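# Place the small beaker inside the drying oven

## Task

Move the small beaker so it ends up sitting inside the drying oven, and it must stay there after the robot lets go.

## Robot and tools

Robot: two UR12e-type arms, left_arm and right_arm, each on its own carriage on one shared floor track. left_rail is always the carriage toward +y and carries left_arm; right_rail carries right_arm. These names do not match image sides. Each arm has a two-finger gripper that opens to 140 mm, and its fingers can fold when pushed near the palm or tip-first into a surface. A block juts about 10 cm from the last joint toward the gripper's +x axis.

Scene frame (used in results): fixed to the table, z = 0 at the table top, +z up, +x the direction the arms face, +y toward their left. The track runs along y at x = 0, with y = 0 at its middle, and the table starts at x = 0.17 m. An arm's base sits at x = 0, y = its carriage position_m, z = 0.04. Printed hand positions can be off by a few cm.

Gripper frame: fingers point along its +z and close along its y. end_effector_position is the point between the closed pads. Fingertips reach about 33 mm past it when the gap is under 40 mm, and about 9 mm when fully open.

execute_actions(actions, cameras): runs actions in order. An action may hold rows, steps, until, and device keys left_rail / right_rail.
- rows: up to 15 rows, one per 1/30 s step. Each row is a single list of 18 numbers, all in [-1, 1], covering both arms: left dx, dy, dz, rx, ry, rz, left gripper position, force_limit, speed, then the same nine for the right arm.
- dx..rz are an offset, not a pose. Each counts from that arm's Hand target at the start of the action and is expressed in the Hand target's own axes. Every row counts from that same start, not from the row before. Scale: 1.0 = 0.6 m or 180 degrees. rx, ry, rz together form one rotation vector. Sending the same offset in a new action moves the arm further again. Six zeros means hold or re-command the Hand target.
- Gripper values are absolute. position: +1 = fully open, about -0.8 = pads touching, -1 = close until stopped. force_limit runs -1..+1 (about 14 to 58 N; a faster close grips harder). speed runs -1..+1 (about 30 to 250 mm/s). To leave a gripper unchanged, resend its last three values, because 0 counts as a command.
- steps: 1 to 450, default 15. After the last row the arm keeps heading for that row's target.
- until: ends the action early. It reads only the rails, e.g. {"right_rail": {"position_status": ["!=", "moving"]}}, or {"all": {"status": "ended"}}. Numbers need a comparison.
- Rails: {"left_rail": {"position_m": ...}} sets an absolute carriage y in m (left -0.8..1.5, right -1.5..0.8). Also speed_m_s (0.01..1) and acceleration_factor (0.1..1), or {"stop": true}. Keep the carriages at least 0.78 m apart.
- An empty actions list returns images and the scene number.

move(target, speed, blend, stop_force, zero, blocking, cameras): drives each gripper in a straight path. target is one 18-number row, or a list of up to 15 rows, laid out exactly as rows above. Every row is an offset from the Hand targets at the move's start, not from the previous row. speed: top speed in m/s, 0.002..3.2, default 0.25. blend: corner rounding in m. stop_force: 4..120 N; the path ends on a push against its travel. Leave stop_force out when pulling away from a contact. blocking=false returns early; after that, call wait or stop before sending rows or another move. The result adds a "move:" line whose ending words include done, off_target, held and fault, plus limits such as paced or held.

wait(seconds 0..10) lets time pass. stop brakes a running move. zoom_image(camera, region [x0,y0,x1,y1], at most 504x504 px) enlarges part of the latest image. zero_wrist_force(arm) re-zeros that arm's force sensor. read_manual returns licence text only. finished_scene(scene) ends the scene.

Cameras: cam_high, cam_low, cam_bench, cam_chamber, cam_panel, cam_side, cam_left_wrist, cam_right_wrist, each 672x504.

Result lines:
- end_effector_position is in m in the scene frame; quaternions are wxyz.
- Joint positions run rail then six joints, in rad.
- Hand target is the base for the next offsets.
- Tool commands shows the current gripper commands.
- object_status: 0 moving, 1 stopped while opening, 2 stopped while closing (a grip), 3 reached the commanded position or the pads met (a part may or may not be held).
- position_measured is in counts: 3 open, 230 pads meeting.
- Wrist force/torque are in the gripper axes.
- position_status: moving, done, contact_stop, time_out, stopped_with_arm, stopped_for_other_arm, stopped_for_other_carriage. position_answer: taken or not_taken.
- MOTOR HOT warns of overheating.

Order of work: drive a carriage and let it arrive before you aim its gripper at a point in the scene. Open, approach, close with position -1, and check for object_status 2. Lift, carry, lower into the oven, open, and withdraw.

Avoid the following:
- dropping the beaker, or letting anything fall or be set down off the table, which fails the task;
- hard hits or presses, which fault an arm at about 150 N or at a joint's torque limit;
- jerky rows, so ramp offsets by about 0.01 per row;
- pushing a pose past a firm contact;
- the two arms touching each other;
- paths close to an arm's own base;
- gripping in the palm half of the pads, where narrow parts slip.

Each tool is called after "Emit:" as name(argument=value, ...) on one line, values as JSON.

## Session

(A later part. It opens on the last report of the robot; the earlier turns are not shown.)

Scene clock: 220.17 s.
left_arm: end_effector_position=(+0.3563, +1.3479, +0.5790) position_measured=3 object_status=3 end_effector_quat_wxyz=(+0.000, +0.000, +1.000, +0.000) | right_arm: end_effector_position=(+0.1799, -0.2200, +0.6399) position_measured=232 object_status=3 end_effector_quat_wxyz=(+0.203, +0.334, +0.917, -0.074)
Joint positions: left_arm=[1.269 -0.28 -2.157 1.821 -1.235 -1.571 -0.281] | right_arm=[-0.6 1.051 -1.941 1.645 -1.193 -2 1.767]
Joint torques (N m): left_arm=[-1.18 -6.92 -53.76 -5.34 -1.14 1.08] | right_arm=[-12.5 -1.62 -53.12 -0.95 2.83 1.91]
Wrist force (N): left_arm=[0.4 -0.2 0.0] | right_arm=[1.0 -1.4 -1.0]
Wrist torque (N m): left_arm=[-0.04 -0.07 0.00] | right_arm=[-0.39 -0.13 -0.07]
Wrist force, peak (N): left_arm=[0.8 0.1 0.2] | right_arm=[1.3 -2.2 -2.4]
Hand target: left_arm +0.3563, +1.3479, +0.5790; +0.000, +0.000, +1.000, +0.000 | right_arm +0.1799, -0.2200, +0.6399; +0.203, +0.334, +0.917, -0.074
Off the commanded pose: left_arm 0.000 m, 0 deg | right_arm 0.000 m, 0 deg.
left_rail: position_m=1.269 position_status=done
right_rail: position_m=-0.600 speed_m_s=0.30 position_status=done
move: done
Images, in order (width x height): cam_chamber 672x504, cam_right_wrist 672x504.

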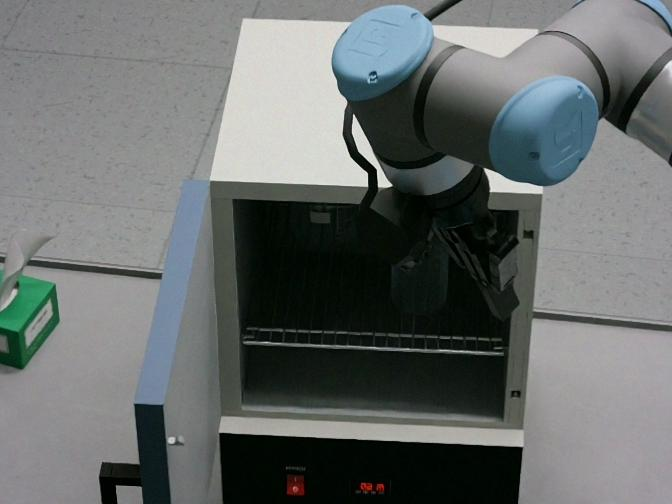

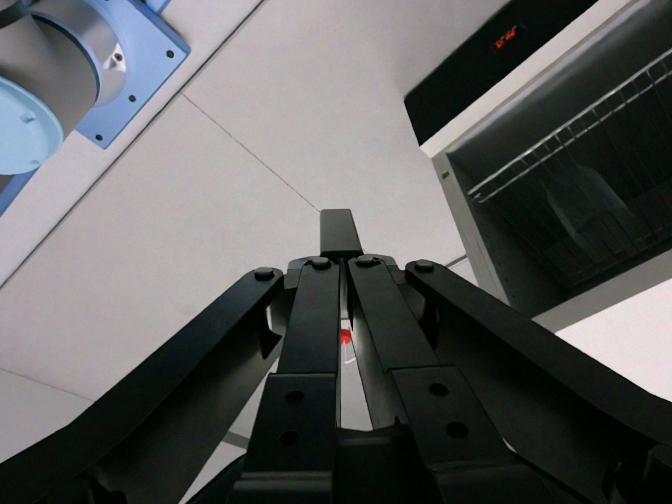

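Emit:
execute_actions(actions=[{"right_rail": {"position_m": -0.4, "speed_m_s": 0.3, "acceleration_factor": 0.4}, "steps": 250, "until": {"right_rail": {"position_status": ["!=", "moving"]}}}])

Emit:
move(target=[[0,0,0,0,0,0,1,1,1,0.2112,0.3012,-0.0987,0.1049,0,0.2250,-1,-0.3,-0.5],[0,0,0,0,0,0,1,1,1,0.3452,0.3012,0.1882,0.1049,0,0.2250,-1,-0.3,-0.5]], speed=0.2, blend=[0.01,0], cameras=["cam_right_wrist", "cam_chamber", "cam_panel"])

Scene clock: 227.93 s.
left_arm: end_effector_position=(+0.3563, +1.3479, +0.5790) position_measured=3 object_status=3 end_effector_quat_wxyz=(+0.000, +0.000, +1.000, +0.000) | right_arm: end_effector_position=(+0.1799, -0.0200, +0.6399) position_measured=232 object_status=3 end_effector_quat_wxyz=(+0.203, +0.334, +0.917, -0.074)
Joint positions: left_arm=[1.269 -0.28 -2.157 1.821 -1.235 -1.571 -0.281] | right_arm=[-0.4 1.051 -1.941 1.645 -1.193 -2 1.767]
Joint torques (N m): left_arm=[2.7 -7.5 -53.81 -5.49 -0.92 1.09] | right_arm=[-9.07 -12.16 -46.32 -2.45 1.95 2.15]
Wrist force (N): left_arm=[0.4 -0.1 0.0] | right_arm=[1.2 -1.0 -1.3]
Wrist torque (N m): left_arm=[-0.03 -0.07 0.00] | right_arm=[-0.29 -0.18 -0.07]
Wrist force, peak (N): left_arm=[0.6 -0.4 -0.3] | right_arm=[1.3 -1.4 -1.6]
Hand target: left_arm +0.3563, +1.3479, +0.5790; +0.000, +0.000, +1.000, +0.000 | right_arm +0.1799, -0.0200, +0.6399; +0.203, +0.334, +0.917, -0.074
Tool commands: left_gripper/position=+1.0 left_gripper/force_limit=+1.0 left_gripper/speed=+1.0 right_gripper/position=-1.0 right_gripper/force_limit=-0.3 right_gripper/speed=-0.5
Off the commanded pose: left_arm 0.000 m, 0 deg | right_arm 0.000 m, 0 deg.
left_rail: position_m=1.269 position_status=done
right_rail: position_m=-0.400 speed_m_s=0.30 position_status=done

Scene clock: 231.47 s.
left_arm: end_effector_position=(+0.3563, +1.3479, +0.5790) position_measured=3 object_status=3 end_effector_quat_wxyz=(+0.000, +0.000, +1.000, +0.000) | right_arm: end_effector_position=(+0.1888, +0.2084, +0.4502) position_measured=232 object_status=3 end_effector_quat_wxyz=(+0.160, +0.658, +0.722, -0.146)
Joint positions: left_arm=[1.269 -0.28 -2.157 1.821 -1.235 -1.571 -0.281] | right_arm=[-0.4 1.114 -1.457 1.503 -1.238 -1.794 2.635]
Joint torques (N m): left_arm=[1.43 -8.23 -53.86 -5.47 -0.71 1.21] | right_arm=[-3.69 -47.18 -39.39 -6.65 2.15 -2.01]
Wrist force (N): left_arm=[0.2 0.0 0.2] | right_arm=[0.6 -0.7 -0.8]
Wrist torque (N m): left_arm=[-0.01 -0.05 0.00] | right_arm=[-0.19 -0.04 -0.02]
Wrist force, peak (N): left_arm=[0.7 -0.2 0.1] | right_arm=[0.7 -0.1 -2.8]
Hand target: left_arm +0.3563, +1.3479, +0.5790; +0.000, +0.000, +1.000, +0.000 | right_arm +0.1889, +0.2084, +0.4500; +0.160, +0.658, +0.722, -0.146
Off the commanded pose: left_arm 0.000 m, 0 deg | right_arm 0.000 m, 0 deg.
left_rail: position_m=1.269 position_status=done
right_rail: position_m=-0.400 speed_m_s=0.30 position_status=done
move: done
Images, in order (width x height): cam_chamber 672x504, cam_panel 672x504, cam_right_wrist 672x504.

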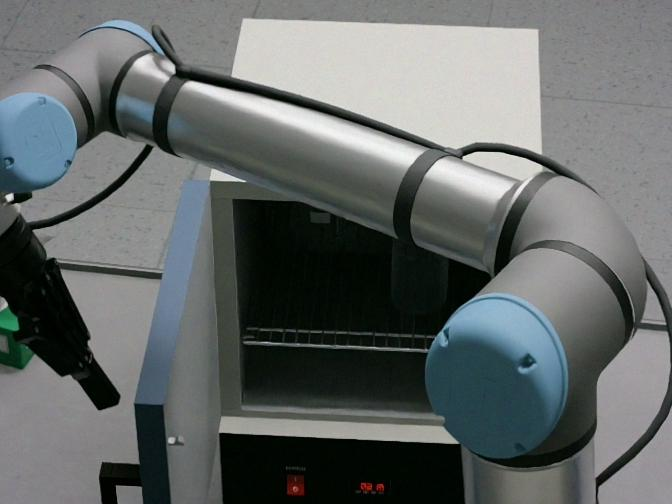

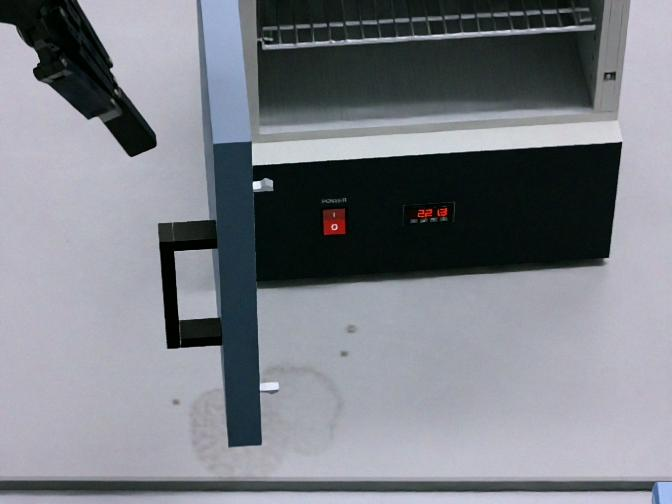

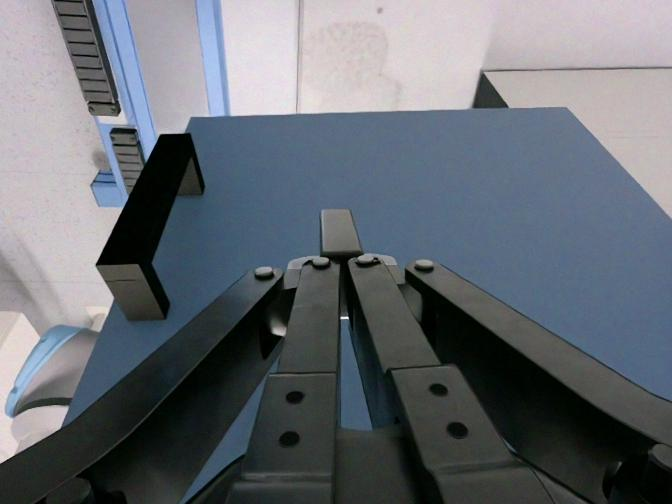

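Emit:
move(target=[[0,0,0,0,0,0,1,1,1,-0.0755,0,0.0353,0,0,0,-1,-0.3,-0.5],[0,0,0,0,0,0,1,1,1,-0.1711,-0.0064,0.0799,-0.0337,0,-0.0721,-1,-0.3,-0.5],[0,0,0,0,0,0,1,1,1,-0.2652,0.0135,0.1238,-0.0673,0,-0.1442,-1,-0.3,-0.5],[0,0,0,0,0,0,1,1,1,-0.3519,0.0584,0.1643,-0.1010,0,-0.2163,-1,-0.3,-0.5],[0,0,0,0,0,0,1,1,1,-0.4258,0.1256,0.1988,-0.1347,0,-0.2884,-1,-0.3,-0.5],[0,0,0,0,0,0,1,1,1,-0.4823,0.2110,0.2252,-0.1683,0,-0.3605,-1,-0.3,-0.5]], speed=[0.06,0.1,0.12,0.12,0.12,0.12], blend=[0.004,0.01,0.01,0.01,0.01,0], cameras=["cam_right_wrist", "cam_chamber", "cam_side"])

Scene clock: 249.60 s.
left_arm: end_effector_position=(+0.3563, +1.3479, +0.5790) position_measured=3 object_status=3 end_effector_quat_wxyz=(+0.000, +0.000, +1.000, +0.000) | right_arm: end_effector_position=(+0.3445, -0.0978, +0.4499) position_measured=232 object_status=3 end_effector_quat_wxyz=(+0.215, +0.111, +0.970, -0.024)
Joint positions: left_arm=[1.269 -0.28 -2.157 1.821 -1.235 -1.571 -0.281] | right_arm=[-0.4 0.563 -2.148 2.171 -1.912 -1.876 0.742]
Joint torques (N m): left_arm=[-0.23 -9.86 -55.03 -5.57 -1.17 1.25] | right_arm=[-13.18 -10.92 -42.2 -8.89 3.08 -1.92]
Wrist force (N): left_arm=[0.5 -0.1 -0.3] | right_arm=[0.2 -0.3 -1.4]
Wrist torque (N m): left_arm=[-0.02 -0.11 0.00] | right_arm=[-0.20 0.18 0.03]
Wrist force, peak (N): left_arm=[0.9 0.1 0.0] | right_arm=[5.0 -1.4 -4.1]
Hand target: left_arm +0.3563, +1.3479, +0.5790; +0.000, +0.000, +1.000, +0.000 | right_arm +0.3445, -0.0979, +0.4499; +0.215, +0.111, +0.970, -0.024
Off the commanded pose: left_arm 0.000 m, 0 deg | right_arm 0.000 m, 0 deg.
left_rail: position_m=1.269 position_status=done
right_rail: position_m=-0.400 speed_m_s=0.30 position_status=done
move: done
Images, in order (width x height): cam_chamber 672x504, cam_side 672x504, cam_right_wrist 672x504.

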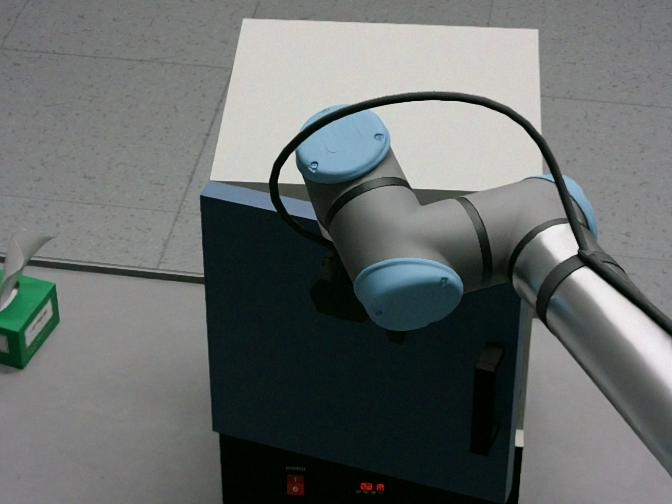

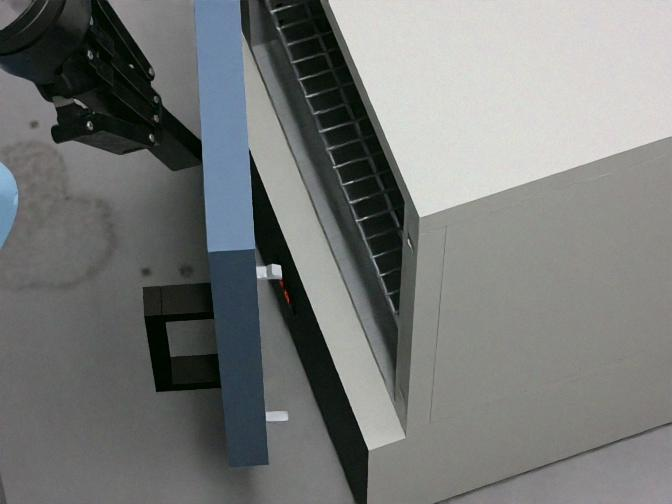

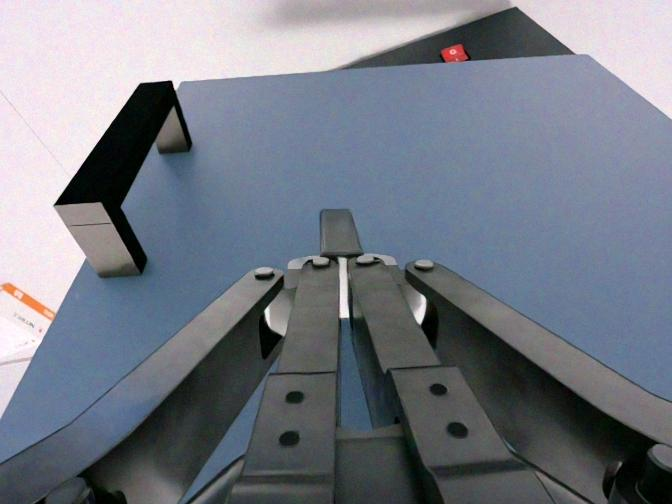

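Emit:
move(target=[[0,0,0,0,0,0,1,1,1,-0.0554,-0.0562,0.0259,-0.0175,0,-0.0375,-1,-0.3,-0.5],[0,0,0,0,0,0,1,1,1,-0.1188,-0.0867,0.0555,-0.0350,0,-0.0750,-1,-0.3,-0.5]], speed=0.07, blend=[0.01,0], cameras=["cam_chamber", "cam_side"])

Scene clock: 265.43 s.
left_arm: end_effector_position=(+0.3563, +1.3479, +0.5790) position_measured=3 object_status=3 end_effector_quat_wxyz=(+0.000, +0.000, +1.000, +0.000) | right_arm: end_effector_position=(+0.4094, -0.1663, +0.4498) position_measured=232 object_status=3 end_effector_quat_wxyz=(+0.217, -0.016, +0.976, +0.004)
Joint positions: left_arm=[1.269 -0.28 -2.157 1.821 -1.235 -1.571 -0.281] | right_arm=[-0.4 0.192 -2.232 2.225 -1.996 -1.638 0.145]
Joint torques (N m): left_arm=[0.66 -10.26 -53.71 -5.66 -1.09 1.82] | right_arm=[-18.67 -6.02 -45.51 -11.96 -0.13 -2.24]
Wrist force (N): left_arm=[0.3 0.0 0.0] | right_arm=[11.9 8.5 -6.8]
Wrist torque (N m): left_arm=[0.00 -0.07 0.00] | right_arm=[-0.24 0.26 -0.20]
Wrist force, peak (N): left_arm=[0.7 0.3 0.1] | right_arm=[11.9 8.5 -6.8]
Hand target: left_arm +0.3563, +1.3479, +0.5790; +0.000, +0.000, +1.000, +0.000 | right_arm +0.4094, -0.1663, +0.4499; +0.217, -0.016, +0.976, +0.004
Off the commanded pose: left_arm 0.000 m, 0 deg | right_arm 0.000 m, 0 deg.
left_rail: position_m=1.269 position_status=done
right_rail: position_m=-0.400 speed_m_s=0.30 position_status=done
move: done
Images, in order (width x height): cam_chamber 672x504, cam_side 672x504.

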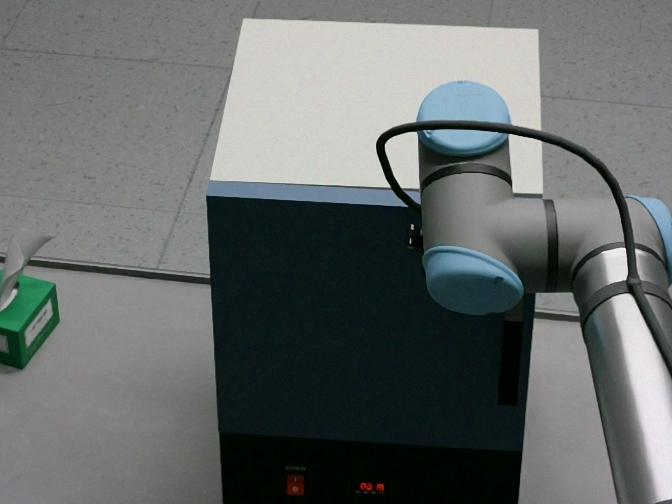

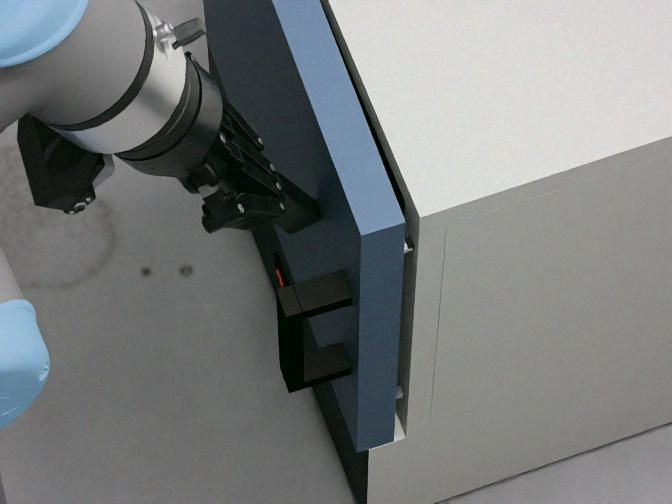

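Emit:
move(target=[0,0,0,0,0,0,1,1,1,-0.0332,0,0.0155,0,0,0,-1,-0.3,-0.5], speed=0.015, stop_force=28, cameras=["cam_chamber", "cam_side"])

Scene clock: 271.90 s.
left_arm: end_effector_position=(+0.3563, +1.3479, +0.5790) position_measured=3 object_status=3 end_effector_quat_wxyz=(+0.000, +0.000, +1.000, +0.000) | right_arm: end_effector_position=(+0.4174, -0.1661, +0.4498) position_measured=232 object_status=3 end_effector_quat_wxyz=(+0.217, -0.016, +0.976, +0.004)
Joint positions: left_arm=[1.269 -0.28 -2.157 1.821 -1.235 -1.571 -0.281] | right_arm=[-0.4 0.188 -2.217 2.22 -2.006 -1.636 0.141]
Joint torques (N m): left_arm=[1.46 -9.37 -54.54 -5.29 -1.32 1.83] | right_arm=[0.03 9.07 -42.77 -9.23 -3.4 2.4]
Wrist force (N): left_arm=[0.2 -0.3 -0.1] | right_arm=[31.1 -5.2 -29.0]
Wrist torque (N m): left_arm=[-0.07 -0.03 0.00] | right_arm=[-0.06 0.72 -0.11]
Wrist force, peak (N): left_arm=[0.7 0.1 0.0] | right_arm=[43.6 -6.0 -44.2]
Hand target: left_arm +0.3563, +1.3479, +0.5790; +0.000, +0.000, +1.000, +0.000 | right_arm +0.4174, -0.1661, +0.4498; +0.217, -0.016, +0.976, +0.004 (not the last commanded pose)
Off the commanded pose: left_arm 0.000 m, 0 deg | right_arm 0.014 m, 0 deg.
left_rail: position_m=1.269 position_status=done
right_rail: position_m=-0.400 speed_m_s=0.30 position_status=done
move: contact (right_arm)
Images, in order (width x height): cam_chamber 672x504, cam_side 672x504.

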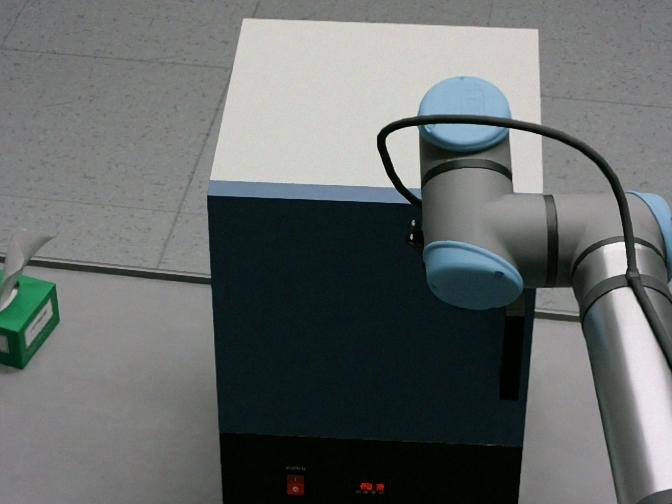

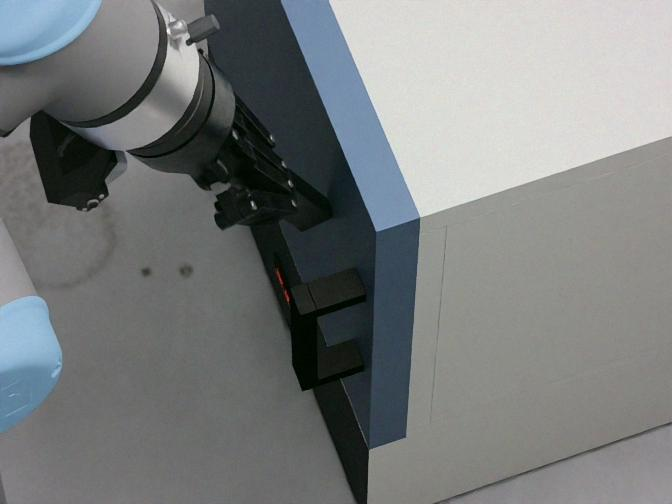

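Door is flush/closed. Now withdraw gently and verify.

Emit:
move(target=[0,0,0,0,0,0,1,1,1,0.1208,0,-0.0564,0,0,0,-1,-0.3,-0.5], speed=0.08, cameras=["cam_chamber", "cam_side", "cam_right_wrist", "cam_bench"])

Scene clock: 276.60 s.
left_arm: end_effector_position=(+0.3563, +1.3479, +0.5790) position_measured=3 object_status=3 end_effector_quat_wxyz=(+0.000, +0.000, +1.000, +0.000) | right_arm: end_effector_position=(+0.3376, -0.1686, +0.4498) position_measured=232 object_status=3 end_effector_quat_wxyz=(+0.217, -0.016, +0.976, +0.004)
Joint positions: left_arm=[1.269 -0.28 -2.157 1.821 -1.235 -1.571 -0.281] | right_arm=[-0.4 0.24 -2.362 2.262 -1.899 -1.658 0.189]
Joint torques (N m): left_arm=[0.57 -10.65 -53.29 -5.75 -1.41 1.65] | right_arm=[5.19 -0.93 -41.91 -2.05 -3.65 2.28]
Wrist force (N): left_arm=[0.1 -0.1 0.0] | right_arm=[-1.7 0.9 -0.9]
Wrist torque (N m): left_arm=[-0.03 -0.02 0.00] | right_arm=[0.16 0.39 -0.19]
Wrist force, peak (N): left_arm=[0.7 0.0 -0.2] | right_arm=[31.7 -5.2 -29.5]
Hand target: left_arm +0.3563, +1.3479, +0.5790; +0.000, +0.000, +1.000, +0.000 | right_arm +0.3375, -0.1686, +0.4498; +0.217, -0.016, +0.976, +0.004
Off the commanded pose: left_arm 0.000 m, 0 deg | right_arm 0.000 m, 0 deg.
left_rail: position_m=1.269 position_status=done
right_rail: position_m=-0.400 speed_m_s=0.30 position_status=done
move: done
Images, in order (width x height): cam_bench 672x504, cam_chamber 672x504, cam_side 672x504, cam_right_wrist 672x504.

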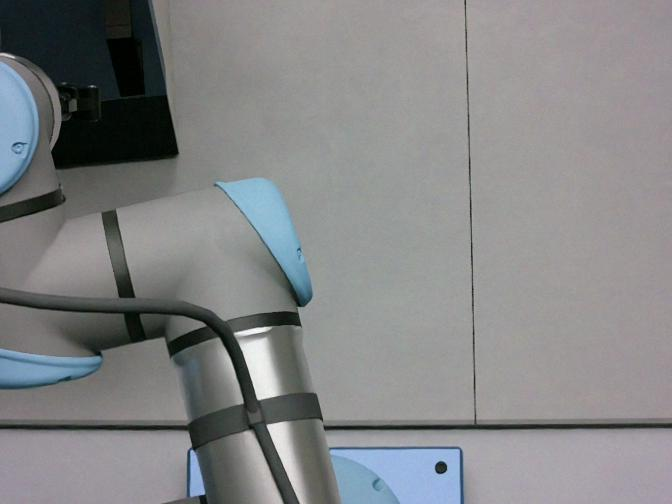

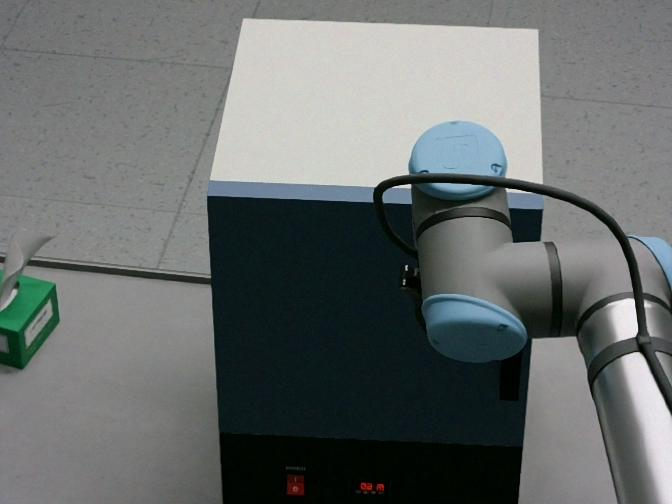

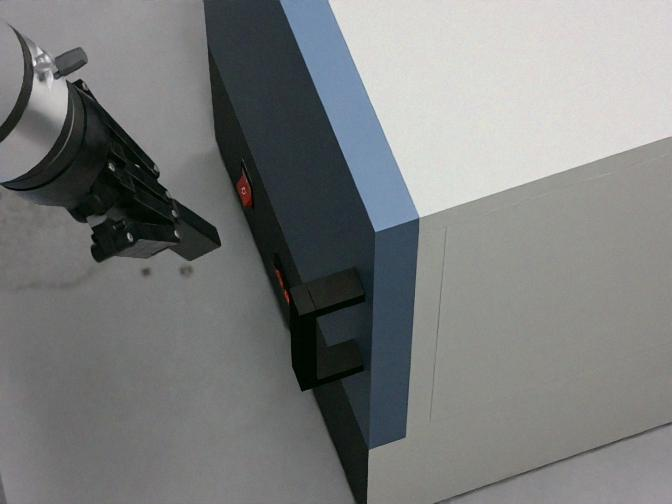

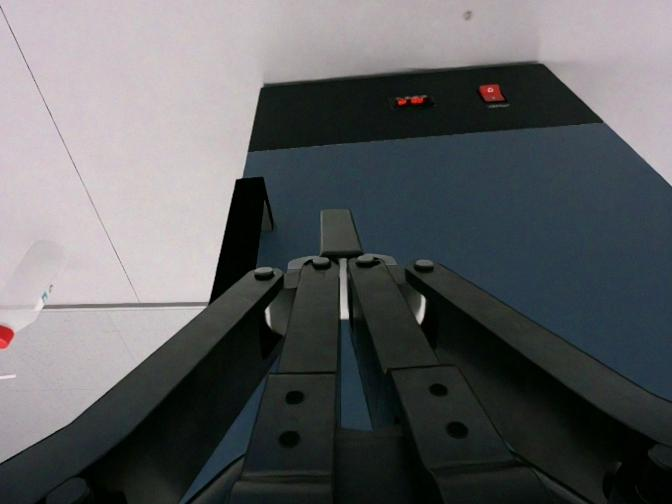

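The door stays closed, the beaker is on the shelf inside the oven, and the arm is clear of both.

Emit:
finished_scene(scene=2)

The scene is finished: the task was done.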